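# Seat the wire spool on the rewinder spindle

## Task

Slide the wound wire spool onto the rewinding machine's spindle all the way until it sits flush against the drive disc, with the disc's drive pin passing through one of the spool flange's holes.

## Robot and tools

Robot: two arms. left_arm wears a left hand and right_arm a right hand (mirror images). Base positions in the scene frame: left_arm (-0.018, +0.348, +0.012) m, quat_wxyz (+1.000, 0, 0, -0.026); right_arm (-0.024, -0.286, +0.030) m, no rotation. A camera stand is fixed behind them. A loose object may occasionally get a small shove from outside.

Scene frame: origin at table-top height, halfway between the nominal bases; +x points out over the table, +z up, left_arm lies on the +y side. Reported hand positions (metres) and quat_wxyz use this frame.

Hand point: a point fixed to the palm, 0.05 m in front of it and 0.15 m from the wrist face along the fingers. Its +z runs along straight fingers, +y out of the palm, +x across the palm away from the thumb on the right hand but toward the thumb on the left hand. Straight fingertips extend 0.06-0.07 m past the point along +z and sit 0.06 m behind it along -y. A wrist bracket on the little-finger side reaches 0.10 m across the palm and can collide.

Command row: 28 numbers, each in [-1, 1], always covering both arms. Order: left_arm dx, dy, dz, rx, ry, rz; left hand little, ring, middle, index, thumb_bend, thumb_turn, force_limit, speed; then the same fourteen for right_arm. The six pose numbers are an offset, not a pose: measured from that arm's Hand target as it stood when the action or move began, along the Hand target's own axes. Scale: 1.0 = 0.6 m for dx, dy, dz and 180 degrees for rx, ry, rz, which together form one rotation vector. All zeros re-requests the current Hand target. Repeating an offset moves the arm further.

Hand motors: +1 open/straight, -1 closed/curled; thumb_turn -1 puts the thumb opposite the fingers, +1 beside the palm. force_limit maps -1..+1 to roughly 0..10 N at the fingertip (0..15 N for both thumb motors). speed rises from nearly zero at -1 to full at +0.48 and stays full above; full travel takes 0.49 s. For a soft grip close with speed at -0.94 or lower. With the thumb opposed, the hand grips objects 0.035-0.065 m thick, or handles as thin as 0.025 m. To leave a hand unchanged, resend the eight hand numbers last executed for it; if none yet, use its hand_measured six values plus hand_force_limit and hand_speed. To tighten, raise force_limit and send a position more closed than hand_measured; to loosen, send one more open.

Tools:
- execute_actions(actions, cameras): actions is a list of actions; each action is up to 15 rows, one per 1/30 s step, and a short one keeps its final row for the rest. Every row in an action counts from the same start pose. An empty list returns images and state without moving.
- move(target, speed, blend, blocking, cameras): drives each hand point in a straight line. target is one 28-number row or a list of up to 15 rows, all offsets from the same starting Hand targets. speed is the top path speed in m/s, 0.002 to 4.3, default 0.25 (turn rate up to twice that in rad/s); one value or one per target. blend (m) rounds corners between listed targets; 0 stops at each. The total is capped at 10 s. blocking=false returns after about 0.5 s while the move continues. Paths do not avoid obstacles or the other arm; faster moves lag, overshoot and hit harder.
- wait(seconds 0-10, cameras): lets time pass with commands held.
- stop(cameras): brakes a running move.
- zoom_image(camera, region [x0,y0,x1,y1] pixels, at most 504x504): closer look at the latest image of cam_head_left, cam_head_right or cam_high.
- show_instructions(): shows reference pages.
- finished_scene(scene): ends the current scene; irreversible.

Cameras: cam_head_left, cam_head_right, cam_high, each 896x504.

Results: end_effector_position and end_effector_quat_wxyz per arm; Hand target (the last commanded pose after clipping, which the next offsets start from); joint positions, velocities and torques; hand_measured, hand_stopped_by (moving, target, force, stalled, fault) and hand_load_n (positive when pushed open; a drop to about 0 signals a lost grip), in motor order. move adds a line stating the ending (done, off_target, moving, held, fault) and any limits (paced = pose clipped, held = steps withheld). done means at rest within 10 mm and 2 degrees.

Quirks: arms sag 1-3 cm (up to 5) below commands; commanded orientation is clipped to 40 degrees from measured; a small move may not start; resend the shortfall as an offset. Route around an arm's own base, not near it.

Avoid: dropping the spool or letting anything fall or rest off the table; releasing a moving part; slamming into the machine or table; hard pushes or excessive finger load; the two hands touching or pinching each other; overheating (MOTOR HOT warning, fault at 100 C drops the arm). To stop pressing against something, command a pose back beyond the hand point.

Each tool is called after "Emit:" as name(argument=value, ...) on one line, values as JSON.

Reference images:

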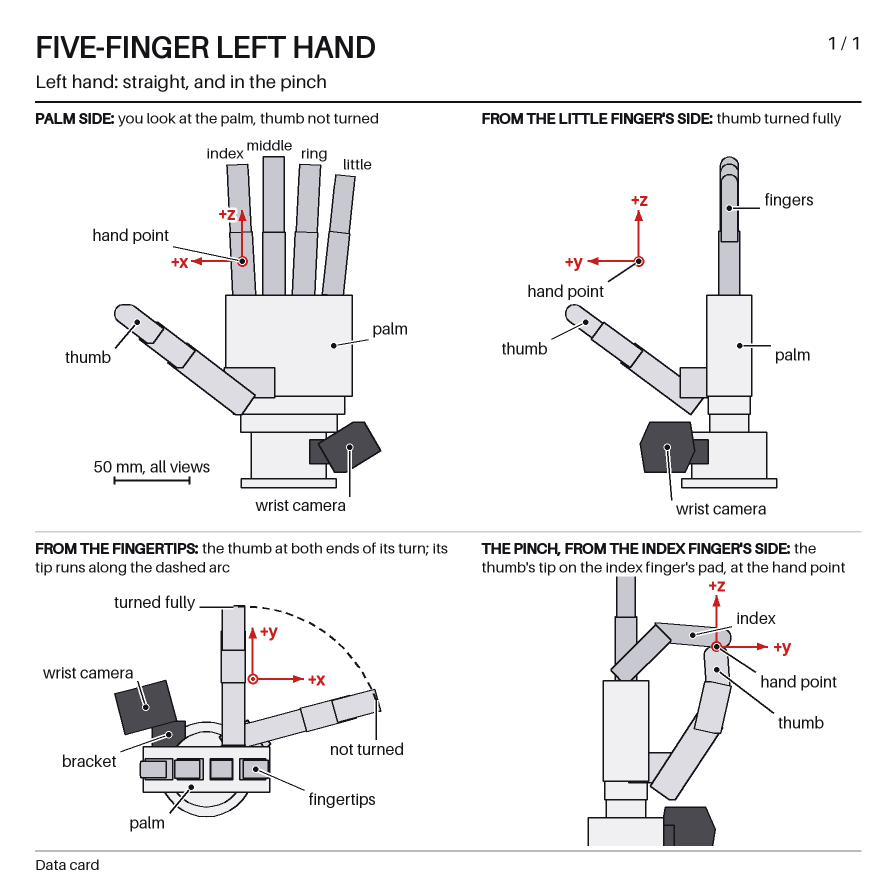

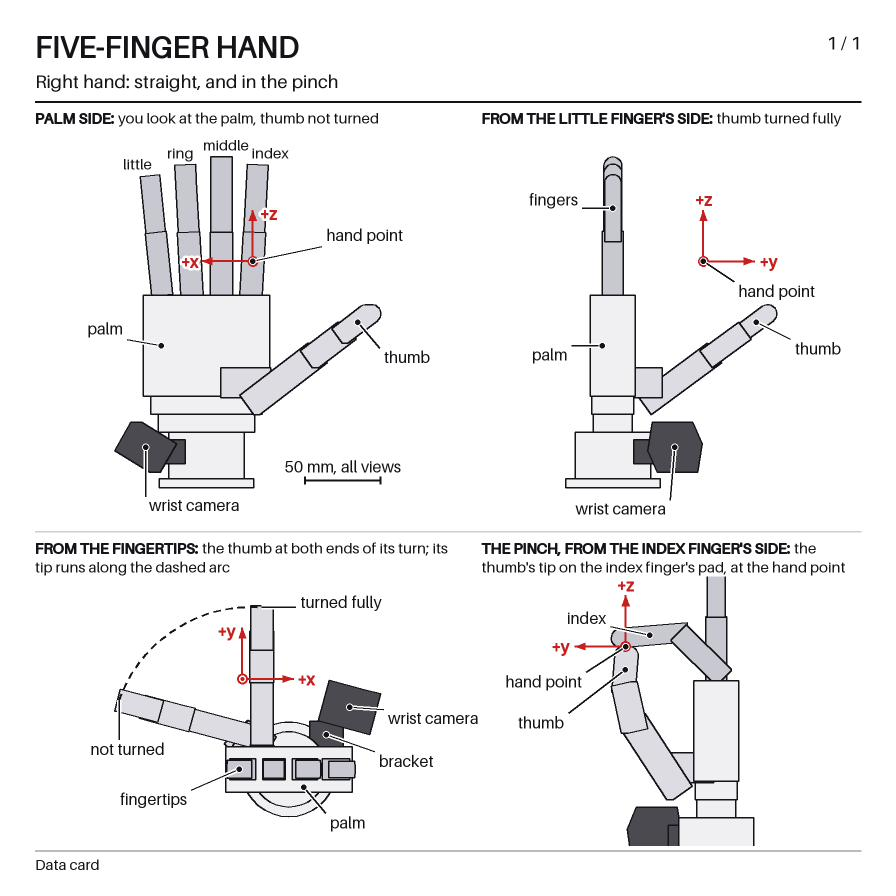

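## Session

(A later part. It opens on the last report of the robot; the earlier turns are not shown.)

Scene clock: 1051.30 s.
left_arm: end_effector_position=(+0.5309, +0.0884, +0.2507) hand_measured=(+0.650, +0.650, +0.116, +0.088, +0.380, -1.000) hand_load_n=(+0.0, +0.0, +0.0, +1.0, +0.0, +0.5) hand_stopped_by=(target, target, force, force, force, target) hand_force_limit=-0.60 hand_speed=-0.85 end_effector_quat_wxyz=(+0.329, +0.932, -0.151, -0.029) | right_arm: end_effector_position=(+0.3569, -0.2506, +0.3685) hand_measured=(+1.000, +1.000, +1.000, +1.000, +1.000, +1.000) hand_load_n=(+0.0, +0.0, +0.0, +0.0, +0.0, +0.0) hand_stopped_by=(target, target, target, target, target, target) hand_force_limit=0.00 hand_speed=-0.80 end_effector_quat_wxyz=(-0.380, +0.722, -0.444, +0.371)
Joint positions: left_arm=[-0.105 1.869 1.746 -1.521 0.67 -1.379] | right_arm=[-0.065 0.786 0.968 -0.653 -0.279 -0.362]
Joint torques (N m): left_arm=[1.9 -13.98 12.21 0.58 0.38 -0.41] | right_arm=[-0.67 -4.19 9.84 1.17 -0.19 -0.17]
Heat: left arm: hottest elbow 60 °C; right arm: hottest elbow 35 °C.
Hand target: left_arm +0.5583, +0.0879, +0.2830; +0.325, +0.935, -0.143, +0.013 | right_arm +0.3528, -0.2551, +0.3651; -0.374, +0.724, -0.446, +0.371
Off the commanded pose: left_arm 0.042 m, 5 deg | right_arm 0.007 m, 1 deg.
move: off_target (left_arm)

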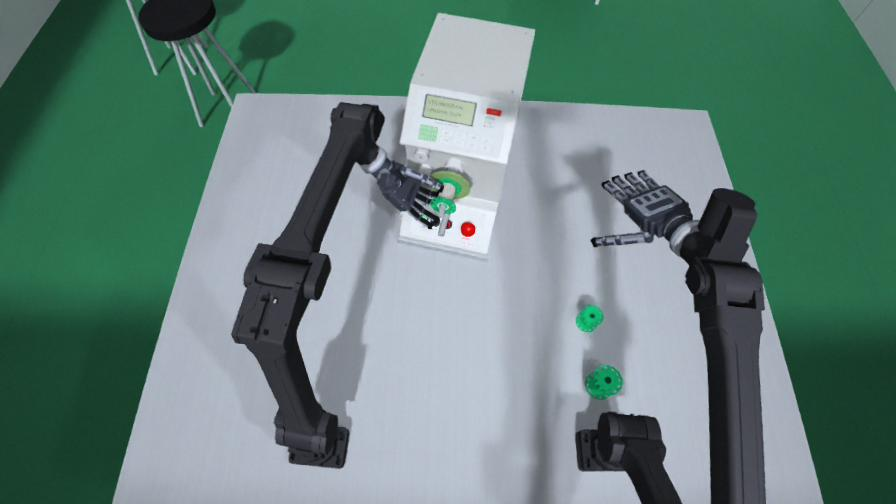

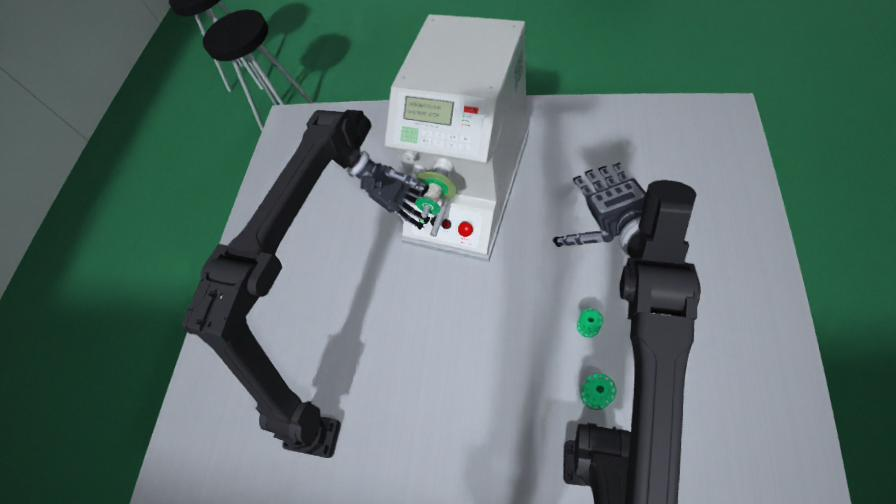

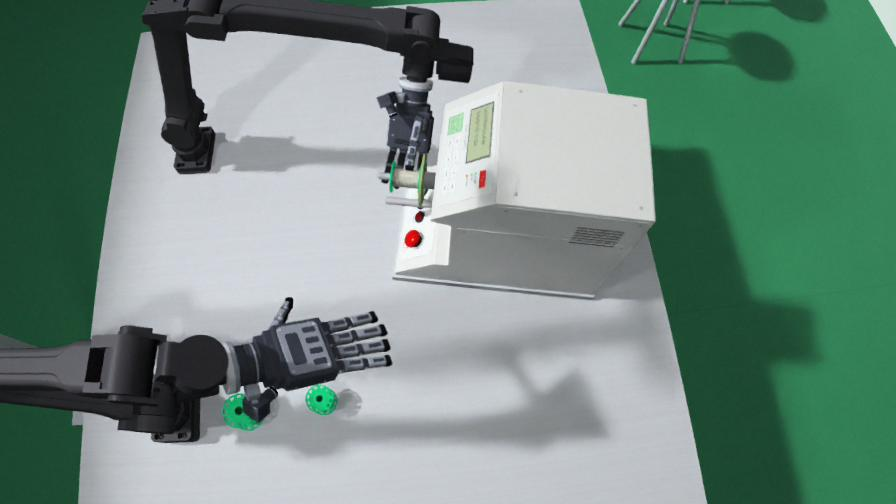

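Emit:
move(target=[[-0.0133,0.0018,-0.0006,0,0,0,0.65,0.65,0.0,0.0,0.3,-1,-0.6,-0.85,0,0,0,0,0,0,1,1,1,1,1,1,0,-0.8],[-0.0133,0.0018,-0.0006,0,0,0,0.65,0.65,0.5,0.5,0.75,-1,-0.6,-0.7,0,0,0,0,0,0,1,1,1,1,1,1,0,-0.8]], speed=0.03, cameras=["all"])

Emit:
zoom_image(camera="cam_head_left", region=[405, 155, 475, 225])

Emit:
zoom_image(camera="cam_head_right", region=[395, 155, 465, 225])

Emit:
zoom_image(camera="cam_high", region=[375, 140, 445, 215])

Scene clock: 1090.20 s.
left_arm: end_effector_position=(+0.5310, +0.0888, +0.2613) hand_measured=(+0.650, +0.650, +0.500, +0.500, +0.750, -1.000) hand_load_n=(+0.0, +0.0, +0.0, -0.5, +0.0, +0.0) hand_stopped_by=(target, target, target, target, target, target) hand_force_limit=-0.60 hand_speed=-0.70 end_effector_quat_wxyz=(+0.326, +0.934, -0.144, -0.021) | right_arm: end_effector_position=(+0.3569, -0.2506, +0.3685) hand_measured=(+1.000, +1.000, +1.000, +1.000, +1.000, +1.000) hand_load_n=(-0.5, +0.0, +0.0, +0.0, +0.0, +0.0) hand_stopped_by=(target, target, target, target, target, target) hand_force_limit=0.00 hand_speed=-0.80 end_effector_quat_wxyz=(-0.380, +0.722, -0.444, +0.371)
Joint positions: left_arm=[-0.106 1.848 1.746 -1.516 0.664 -1.406] | right_arm=[-0.065 0.786 0.968 -0.653 -0.279 -0.362]
Joint torques (N m): left_arm=[1.85 -13.57 10.55 0.69 0.54 -0.17] | right_arm=[-0.73 -4.19 9.87 1.13 -0.21 -0.18]
Heat: left arm: hottest elbow 61 °C; right arm: hottest elbow 35 °C.
Hand target: left_arm +0.5502, +0.0892, +0.2831; +0.325, +0.935, -0.143, +0.013 | right_arm +0.3528, -0.2551, +0.3651; -0.374, +0.724, -0.446, +0.371
Off the commanded pose: left_arm 0.029 m, 4 deg | right_arm 0.007 m, 1 deg.
move: off_target (left_arm); target 2's new numbers were sent with left_arm's hand 0.037 m and 5 deg from that target

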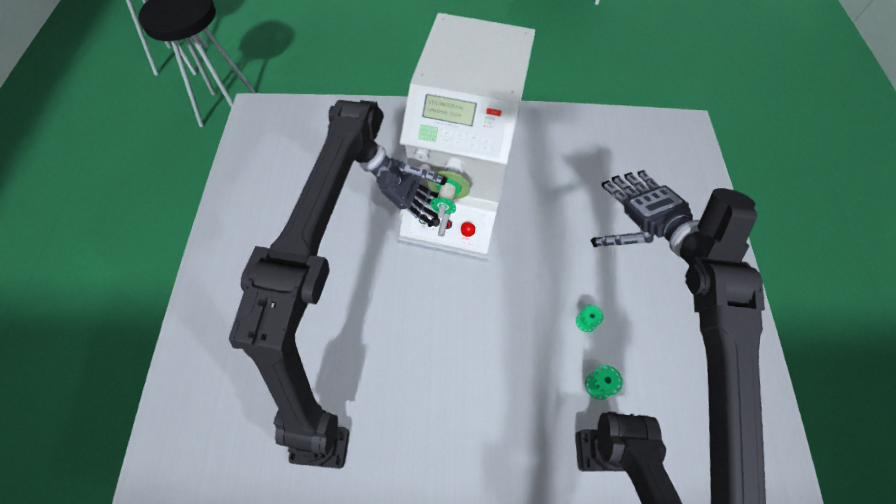

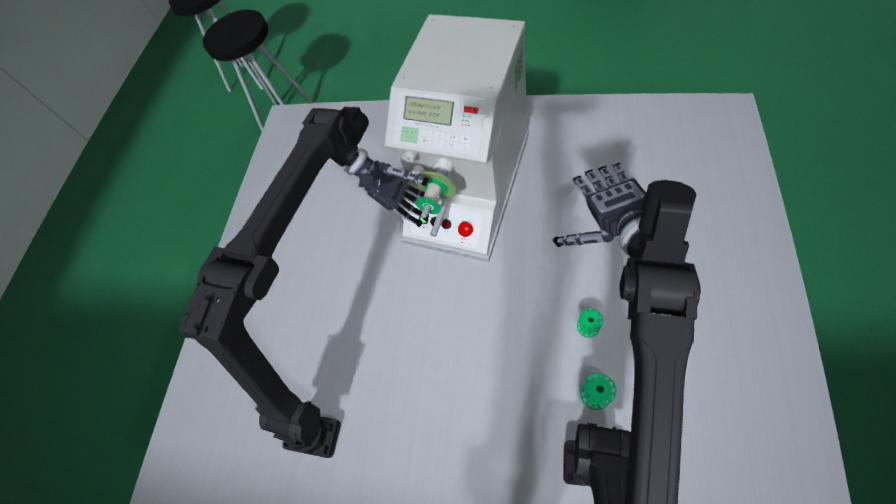

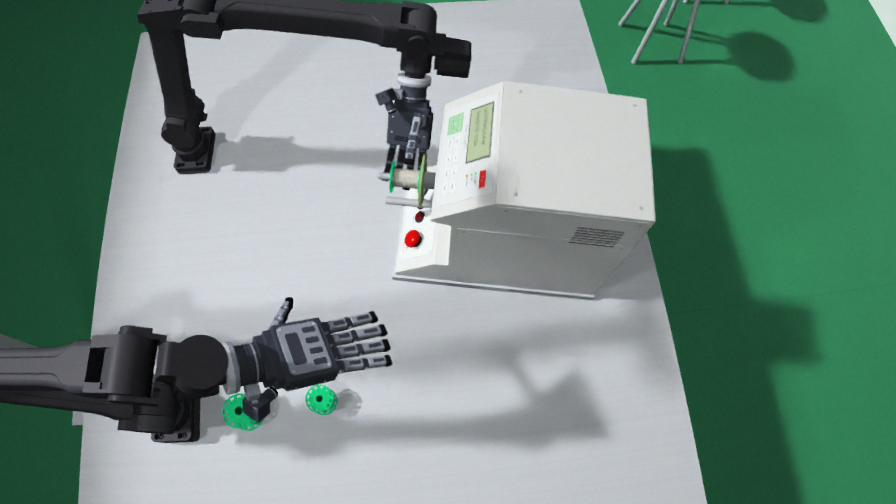

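Scaled by 7.200 from the camera's 896x504 image, which has a finer 1280x720 frame.

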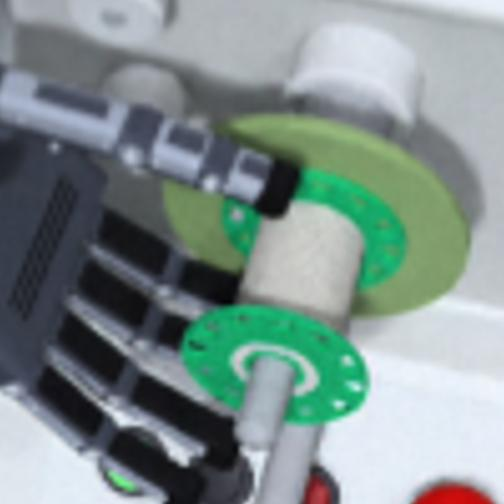

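Scaled by 7.200 from the camera's 896x504 image, which has a finer 1280x720 frame.

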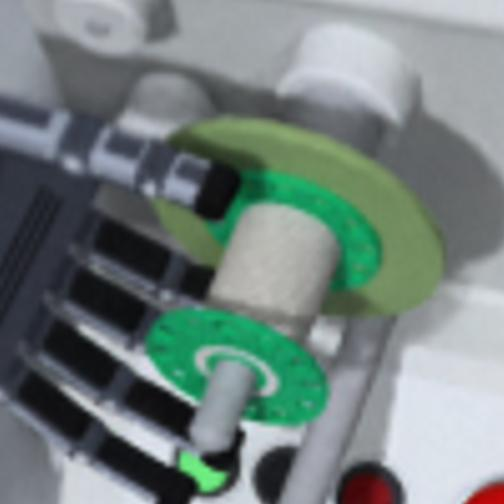

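Scaled by 6.720 from the camera's 896x504 image, which has a finer 1280x720 frame.

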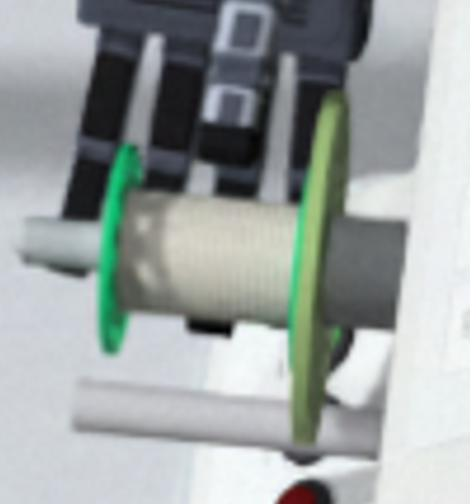

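Emit:
move(target=[[-0.0512,-0.1225,-0.1014,0,0,0,0.65,0.65,0.5,0.5,0.75,-1,-0.6,-0.7,0,0,0,0,0,0,1,1,1,1,1,1,0,-0.8]], speed=0.05, cameras=["all"])

Emit:
zoom_image(camera="cam_head_left", region=[405, 155, 475, 225])

Emit:
zoom_image(camera="cam_high", region=[375, 140, 445, 215])

Scene clock: 1118.27 s.
left_arm: end_effector_position=(+0.5368, +0.1837, +0.2632) hand_measured=(+0.650, +0.650, +0.500, +0.500, +0.750, -1.000) hand_load_n=(+0.0, +0.0, +0.0, +0.0, -0.5, +0.0) hand_stopped_by=(target, target, target, target, target, target) hand_force_limit=-0.60 hand_speed=-0.70 end_effector_quat_wxyz=(+0.329, +0.935, -0.134, -0.009) | right_arm: end_effector_position=(+0.3569, -0.2506, +0.3685) hand_measured=(+1.000, +1.000, +1.000, +1.000, +1.000, +1.000) hand_load_n=(+0.0, +0.0, +0.0, -0.5, +0.0, +0.0) hand_stopped_by=(target, target, target, target, target, target) hand_force_limit=0.00 hand_speed=-0.80 end_effector_quat_wxyz=(-0.380, +0.722, -0.444, +0.371)
Joint positions: left_arm=[0.064 1.848 1.746 -1.614 0.657 -1.223] | right_arm=[-0.065 0.786 0.968 -0.653 -0.279 -0.362]
Joint torques (N m): left_arm=[2.26 -13.45 10.09 -0.64 0.5 0.19] | right_arm=[-0.73 -4.25 9.89 1.13 -0.2 -0.15]
Heat: left arm: hottest elbow 59 °C; right arm: hottest elbow 35 °C.
Hand target: left_arm +0.5454, +0.1894, +0.2831; +0.325, +0.935, -0.143, +0.013 | right_arm +0.3528, -0.2551, +0.3651; -0.374, +0.724, -0.446, +0.371
Off the commanded pose: left_arm 0.022 m, 3 deg | right_arm 0.007 m, 1 deg.
move: off_target (left_arm)

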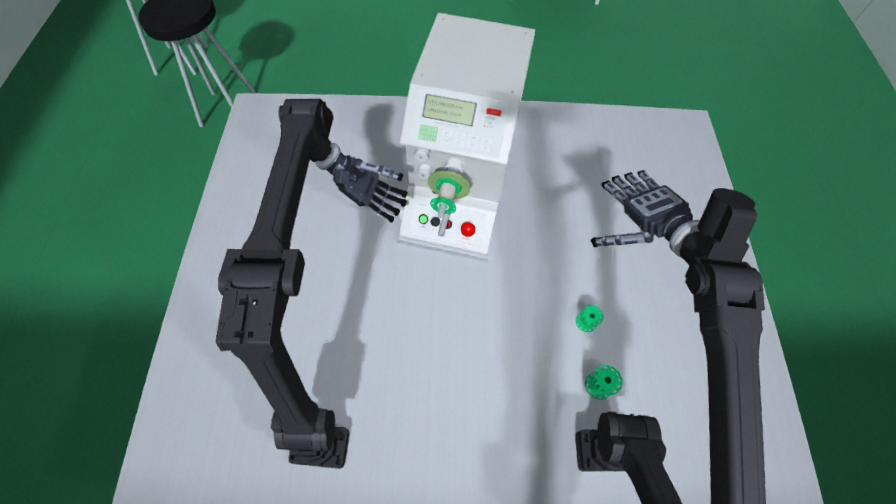

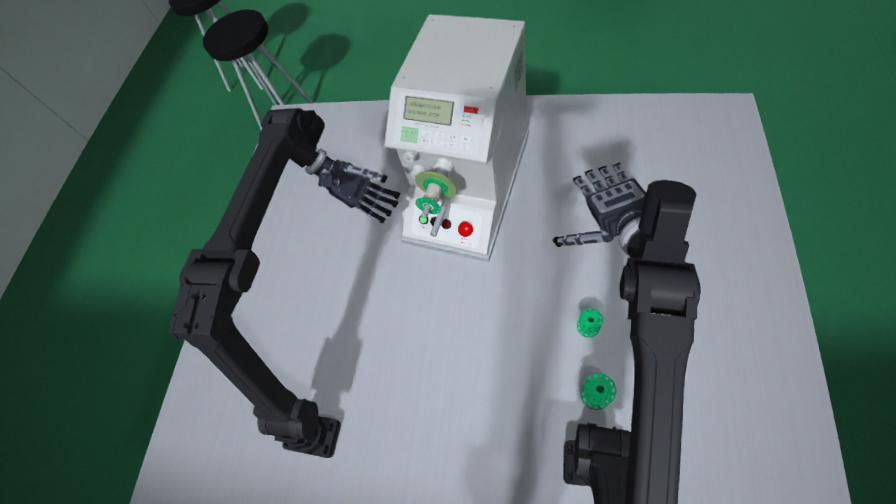

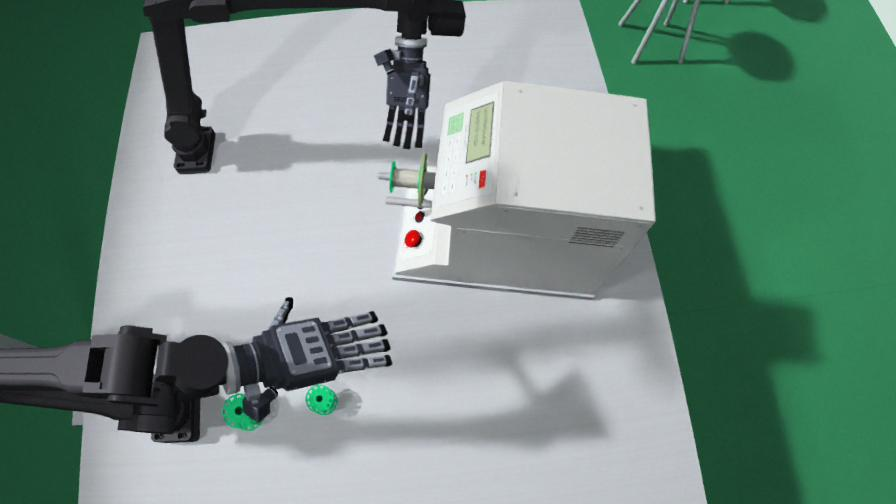

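Scaled by 7.200 from the camera's 896x504 image, which has a finer 1280x720 frame.

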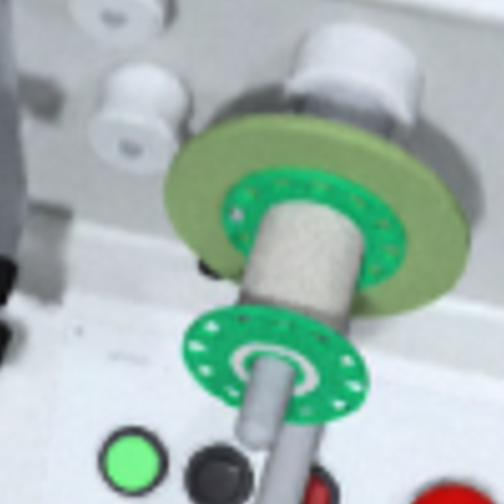

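Scaled by 6.720 from the camera's 896x504 image, which has a finer 1280x720 frame.

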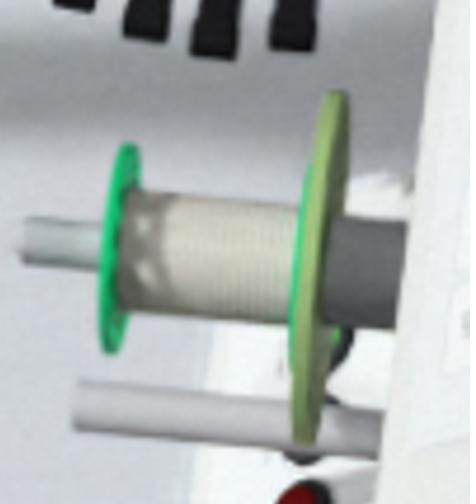

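Emit:
zoom_image(camera="cam_high", region=[408, 148, 438, 210])

Emit:
zoom_image(camera="cam_head_left", region=[430, 168, 465, 203])

Emit:
zoom_image(camera="cam_head_right", region=[415, 168, 450, 203])

Scaled by 8.129 from the camera's 896x504 image, which has a finer 1280x720 frame.

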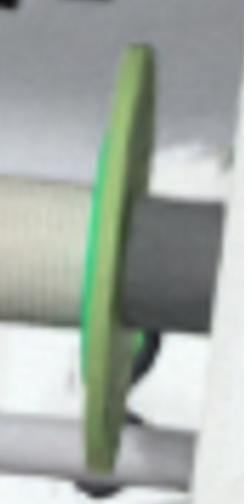

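Scaled by 14.400 from the camera's 896x504 image, which has a finer 1280x720 frame.

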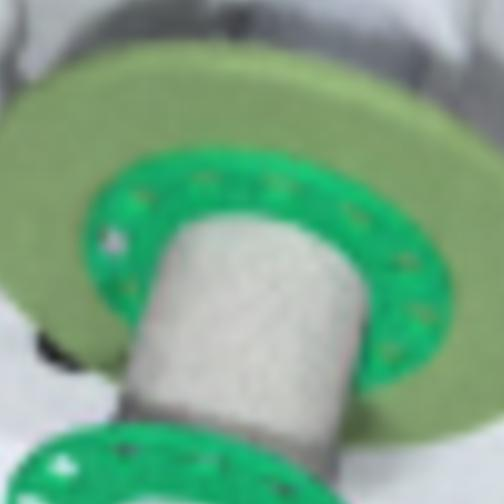

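Scaled by 14.400 from the camera's 896x504 image, which has a finer 1280x720 frame.

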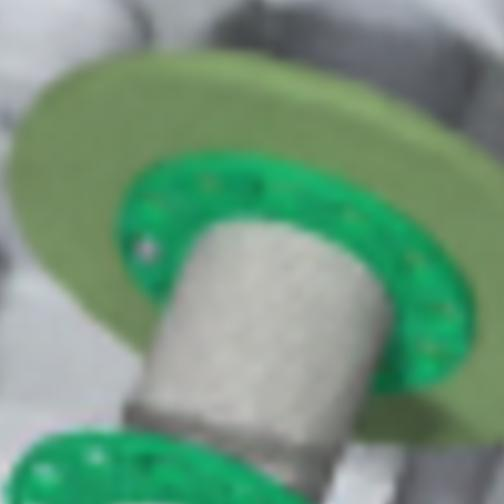

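Emit:
move(target=[[-0.134,0.1057,-0.1017,0,0,0,0.0,0.0,0.0,1,0.75,-1,-0.6,0,0,0,0,0,0,0,1,1,1,1,1,1,0,-0.8],[-0.0752,0.17,-0.0225,0,0,0,0.0,0.0,0.0,1,0.75,-1,-0.6,0,0,0,0,0,0,0,1,1,1,1,1,1,0,-0.8]], speed=0.12, blend=[0.02,0], cameras=["all"])

Emit:
zoom_image(camera="cam_head_left", region=[390, 155, 480, 245])

Emit:
zoom_image(camera="cam_head_right", region=[380, 155, 470, 245])

Emit:
zoom_image(camera="cam_high", region=[350, 110, 440, 210])

Scene clock: 1218.67 s.
left_arm: end_effector_position=(+0.4628, +0.1365, +0.3309) hand_measured=(+0.000, +0.000, +0.000, +1.000, +0.750, -1.000) hand_load_n=(+0.0, +0.0, +0.5, +0.0, -0.5, +0.5) hand_stopped_by=(target, target, target, target, target, target) hand_force_limit=-0.60 hand_speed=0.00 end_effector_quat_wxyz=(+0.326, +0.935, -0.138, -0.013) | right_arm: end_effector_position=(+0.3569, -0.2506, +0.3685) hand_measured=(+1.000, +1.000, +1.000, +1.000, +1.000, +1.000) hand_load_n=(+0.0, +0.0, +0.0, +0.0, +0.0, -0.5) hand_stopped_by=(target, target, target, target, target, target) hand_force_limit=0.00 hand_speed=-0.80 end_effector_quat_wxyz=(-0.380, +0.722, -0.444, +0.371)
Joint positions: left_arm=[-0.032 1.635 1.642 -1.659 0.661 -1.332] | right_arm=[-0.065 0.786 0.968 -0.653 -0.279 -0.362]
Joint torques (N m): left_arm=[1.03 -10.87 10.4 0.28 0.67 -0.12] | right_arm=[-0.73 -4.25 9.87 1.1 -0.19 -0.17]
Heat: left arm: hottest elbow 56 °C; right arm: hottest elbow 35 °C.
Hand target: left_arm +0.4749, +0.1332, +0.3500; +0.325, +0.935, -0.143, +0.012 | right_arm +0.3528, -0.2551, +0.3651; -0.374, +0.724, -0.446, +0.371
Off the commanded pose: left_arm 0.023 m, 3 deg | right_arm 0.007 m, 1 deg.
move: off_target (left_arm)

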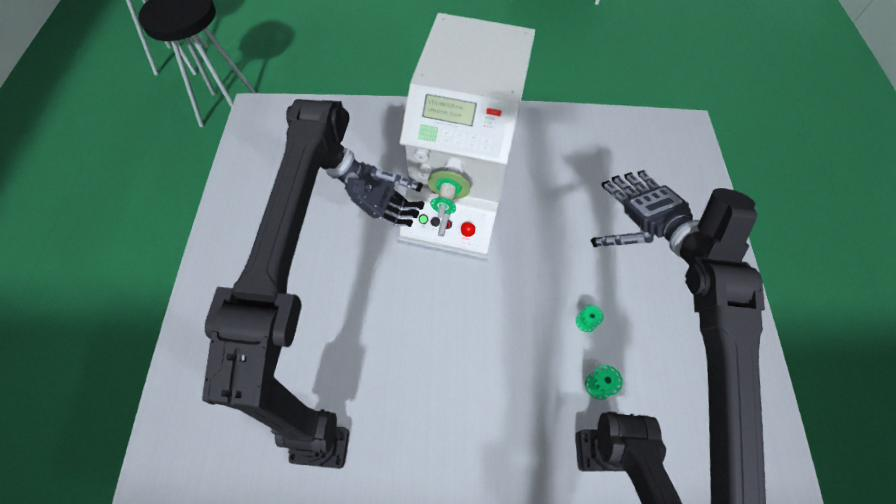

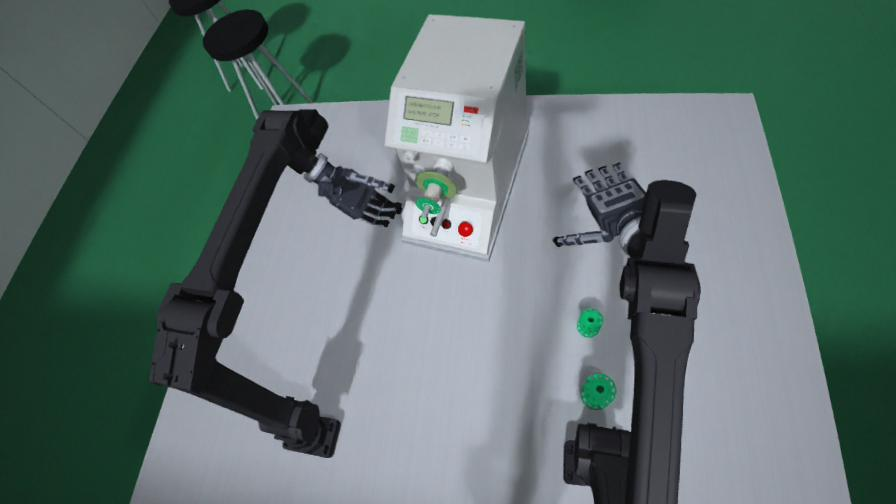

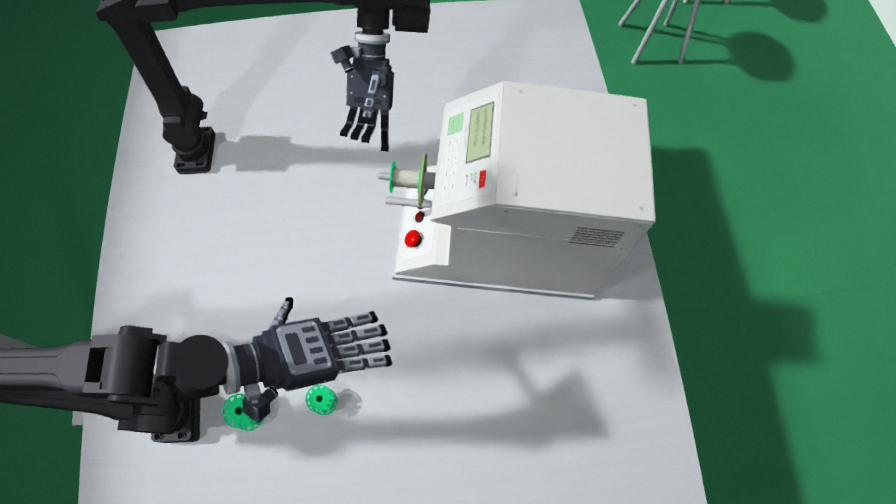

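Scaled by 5.600 from the camera's 896x504 image, which has a finer 1280x720 frame.

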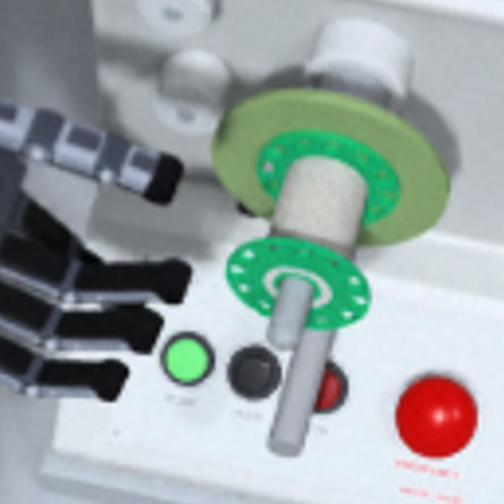

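Scaled by 5.600 from the camera's 896x504 image, which has a finer 1280x720 frame.

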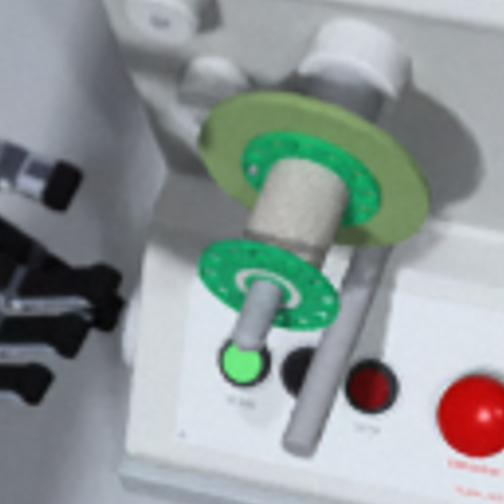

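Scaled by 5.040 from the camera's 896x504 image, which has a finer 1280x720 frame.

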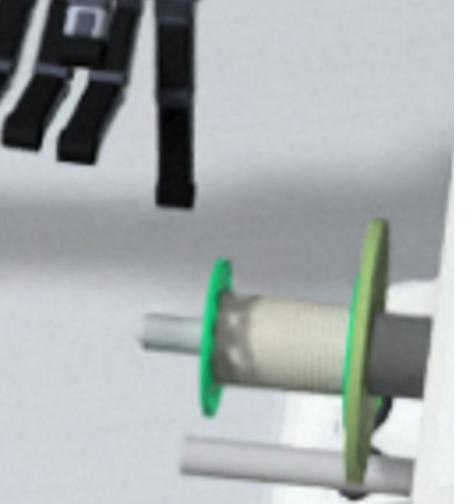

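Emit:
move(target=[[0.0045,0.0273,0.0493,0,0,0,0.0,0.0,0.0,1,0.75,-1,-0.6,0,0,0,0,0,0,0,1,1,1,1,1,1,0,-0.8]], speed=0.05, cameras=["all"])

Emit:
zoom_image(camera="cam_head_left", region=[400, 165, 480, 235])

Emit:
zoom_image(camera="cam_head_right", region=[390, 165, 470, 235])

Emit:
zoom_image(camera="cam_high", region=[360, 120, 440, 210])

Scene clock: 1245.87 s.
left_arm: end_effector_position=(+0.4707, +0.1074, +0.3307) hand_measured=(+0.000, +0.000, +0.000, +1.000, +0.750, -1.000) hand_load_n=(+0.0, +0.5, +0.0, +0.0, +0.0, +0.0) hand_stopped_by=(target, target, target, target, target, target) hand_force_limit=-0.60 hand_speed=0.00 end_effector_quat_wxyz=(+0.324, +0.935, -0.141, +0.004) | right_arm: end_effector_position=(+0.3569, -0.2506, +0.3685) hand_measured=(+1.000, +1.000, +1.000, +1.000, +1.000, +1.000) hand_load_n=(+0.0, +0.0, +0.0, +0.0, +0.0, +0.0) hand_stopped_by=(target, target, target, target, target, target) hand_force_limit=0.00 hand_speed=-0.80 end_effector_quat_wxyz=(-0.380, +0.722, -0.444, +0.371)
Joint positions: left_arm=[-0.089 1.635 1.642 -1.575 0.661 -1.413] | right_arm=[-0.065 0.786 0.968 -0.653 -0.279 -0.362]
Joint torques (N m): left_arm=[0.5 -11.63 7.46 0.46 0.65 -0.08] | right_arm=[-0.5 -4.19 9.88 1.18 -0.2 -0.15]
Heat: left arm: hottest elbow 53 °C; right arm: hottest elbow 35 °C.
Hand target: left_arm +0.4709, +0.1020, +0.3369; +0.325, +0.935, -0.143, +0.012 | right_arm +0.3528, -0.2551, +0.3651; -0.374, +0.724, -0.446, +0.371
Off the commanded pose: left_arm 0.008 m, 1 deg | right_arm 0.007 m, 1 deg.
move: done

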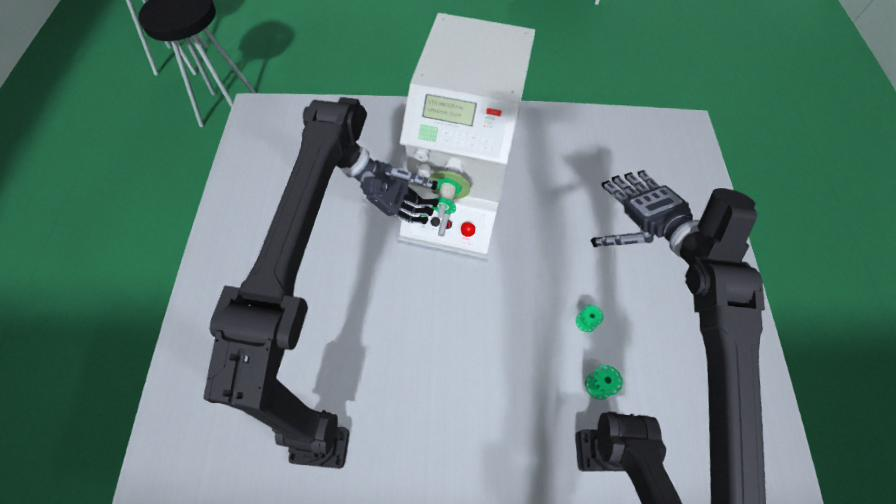

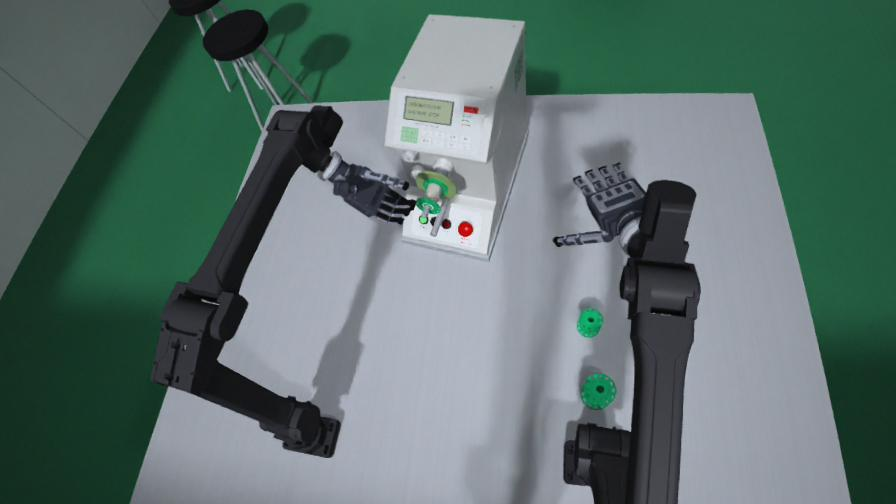

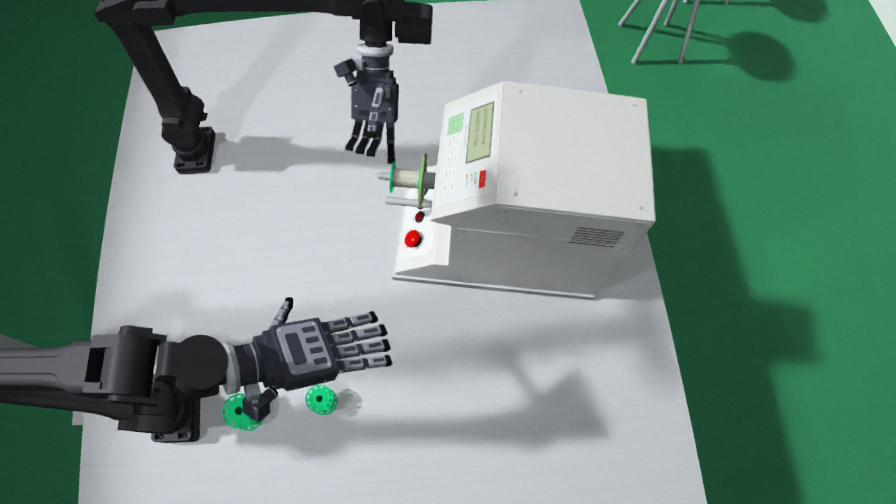

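Scaled by 6.300 from the camera's 896x504 image, which has a finer 1280x720 frame.

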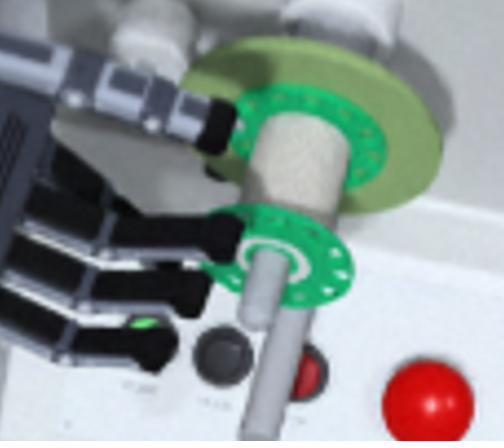

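Scaled by 6.300 from the camera's 896x504 image, which has a finer 1280x720 frame.

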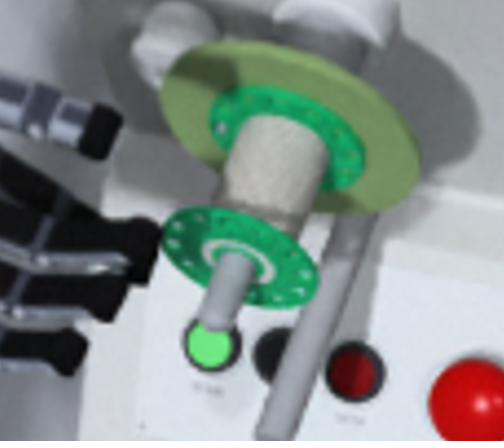

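Scaled by 5.600 from the camera's 896x504 image, which has a finer 1280x720 frame.

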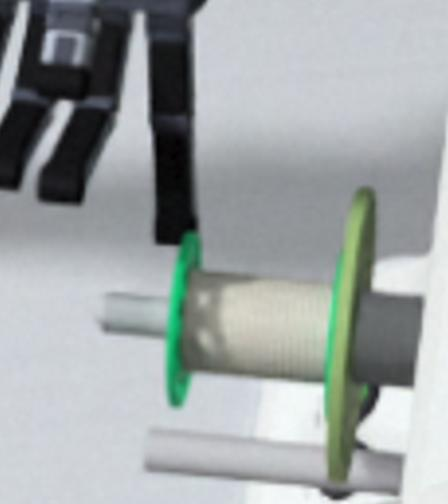

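Emit:
move(target=[[-0.0948,-0.115,-0.0985,0,0,0,0.0,0.0,0.0,1,0.75,-1,-0.6,0,0,0,0,0,0,0,1,1,1,1,1,1,0,-0.8]], speed=0.06, cameras=["all"])

Emit:
zoom_image(camera="cam_head_left", region=[425, 165, 475, 215])

Emit:
zoom_image(camera="cam_high", region=[370, 145, 440, 215])

Emit:
zoom_image(camera="cam_head_right", region=[410, 165, 460, 215])

Scene clock: 1281.33 s.
left_arm: end_effector_position=(+0.4430, +0.2000, +0.3271) hand_measured=(+0.000, +0.000, +0.000, +1.000, +0.750, -1.000) hand_load_n=(+0.5, +0.5, +0.0, +0.0, +0.0, +0.0) hand_stopped_by=(target, target, target, target, target, target) hand_force_limit=-0.60 hand_speed=0.00 end_effector_quat_wxyz=(+0.326, +0.935, -0.137, +0.012) | right_arm: end_effector_position=(+0.3569, -0.2506, +0.3685) hand_measured=(+1.000, +1.000, +1.000, +1.000, +1.000, +1.000) hand_load_n=(+0.0, +0.0, +0.0, +0.0, +0.0, +0.0) hand_stopped_by=(target, target, target, target, target, target) hand_force_limit=0.00 hand_speed=-0.80 end_effector_quat_wxyz=(-0.380, +0.722, -0.444, +0.371)
Joint positions: left_arm=[0.103 1.566 1.545 -1.675 0.655 -1.184] | right_arm=[-0.065 0.786 0.968 -0.653 -0.279 -0.362]
Joint torques (N m): left_arm=[2.32 -10.99 7.27 -0.58 0.51 0.18] | right_arm=[-0.67 -4.13 9.89 1.11 -0.19 -0.16]
Heat: left arm: hottest elbow 50 °C; right arm: hottest elbow 35 °C.
Hand target: left_arm +0.4396, +0.2046, +0.3353; +0.325, +0.935, -0.143, +0.012 | right_arm +0.3528, -0.2551, +0.3651; -0.374, +0.724, -0.446, +0.371
Off the commanded pose: left_arm 0.010 m, 1 deg | right_arm 0.007 m, 1 deg.
joint sent to its limit (left arm) — joint 4 (wrist pitch), lower limit. The joint targets still meet the commanded pose.
move: done

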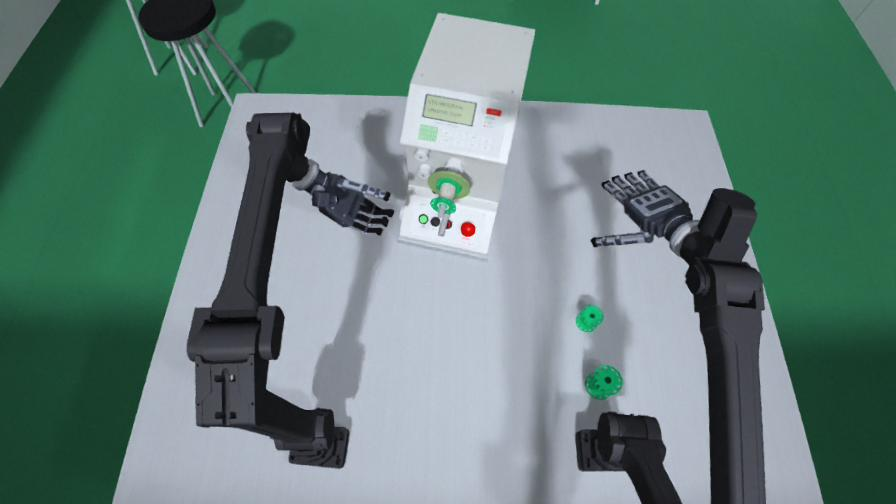

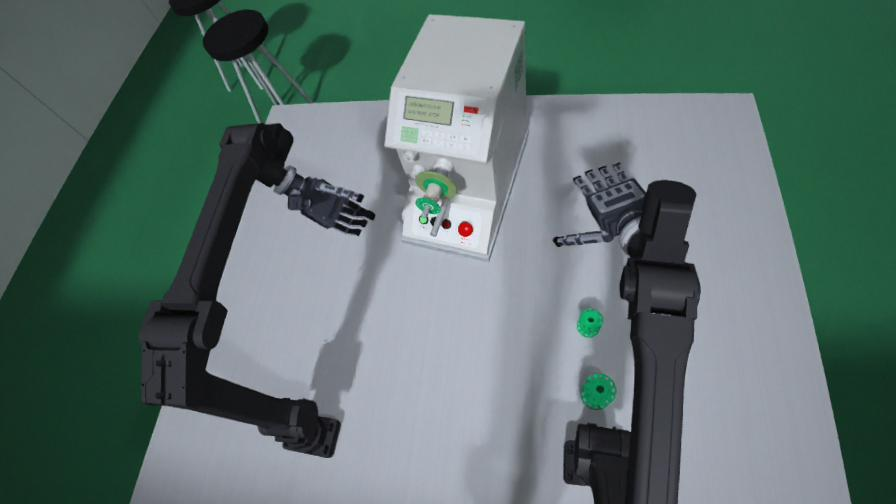

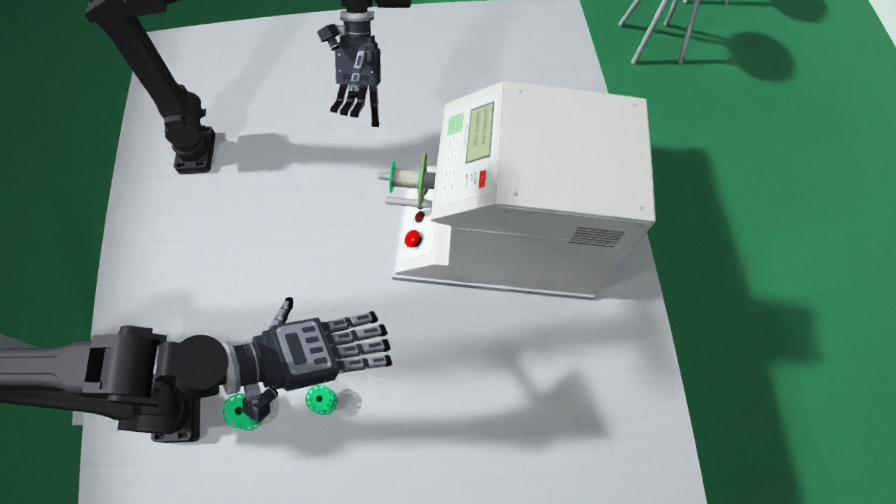

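Scaled by 10.080 from the camera's 896x504 image, which has a finer 1280x720 frame.

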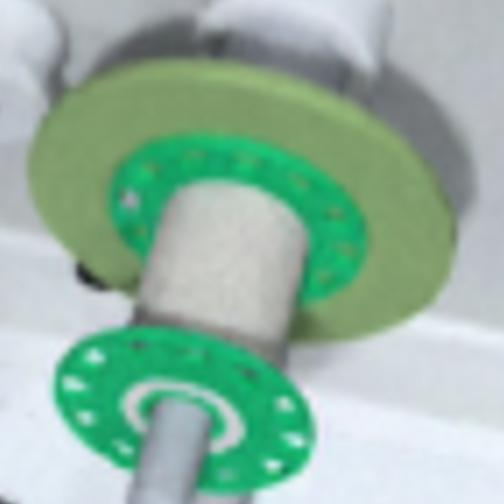

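Scaled by 7.200 from the camera's 896x504 image, which has a finer 1280x720 frame.

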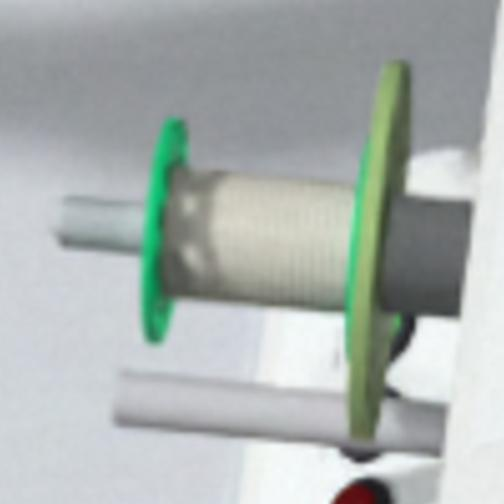

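Scaled by 10.080 from the camera's 896x504 image, which has a finer 1280x720 frame.

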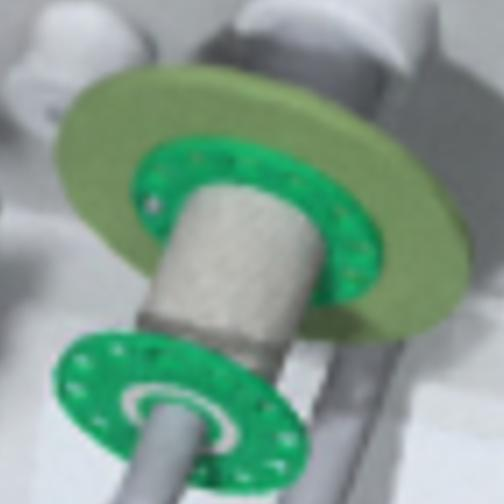

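Emit:
finished_scene(scene=2)

The scene is finished: the task was done.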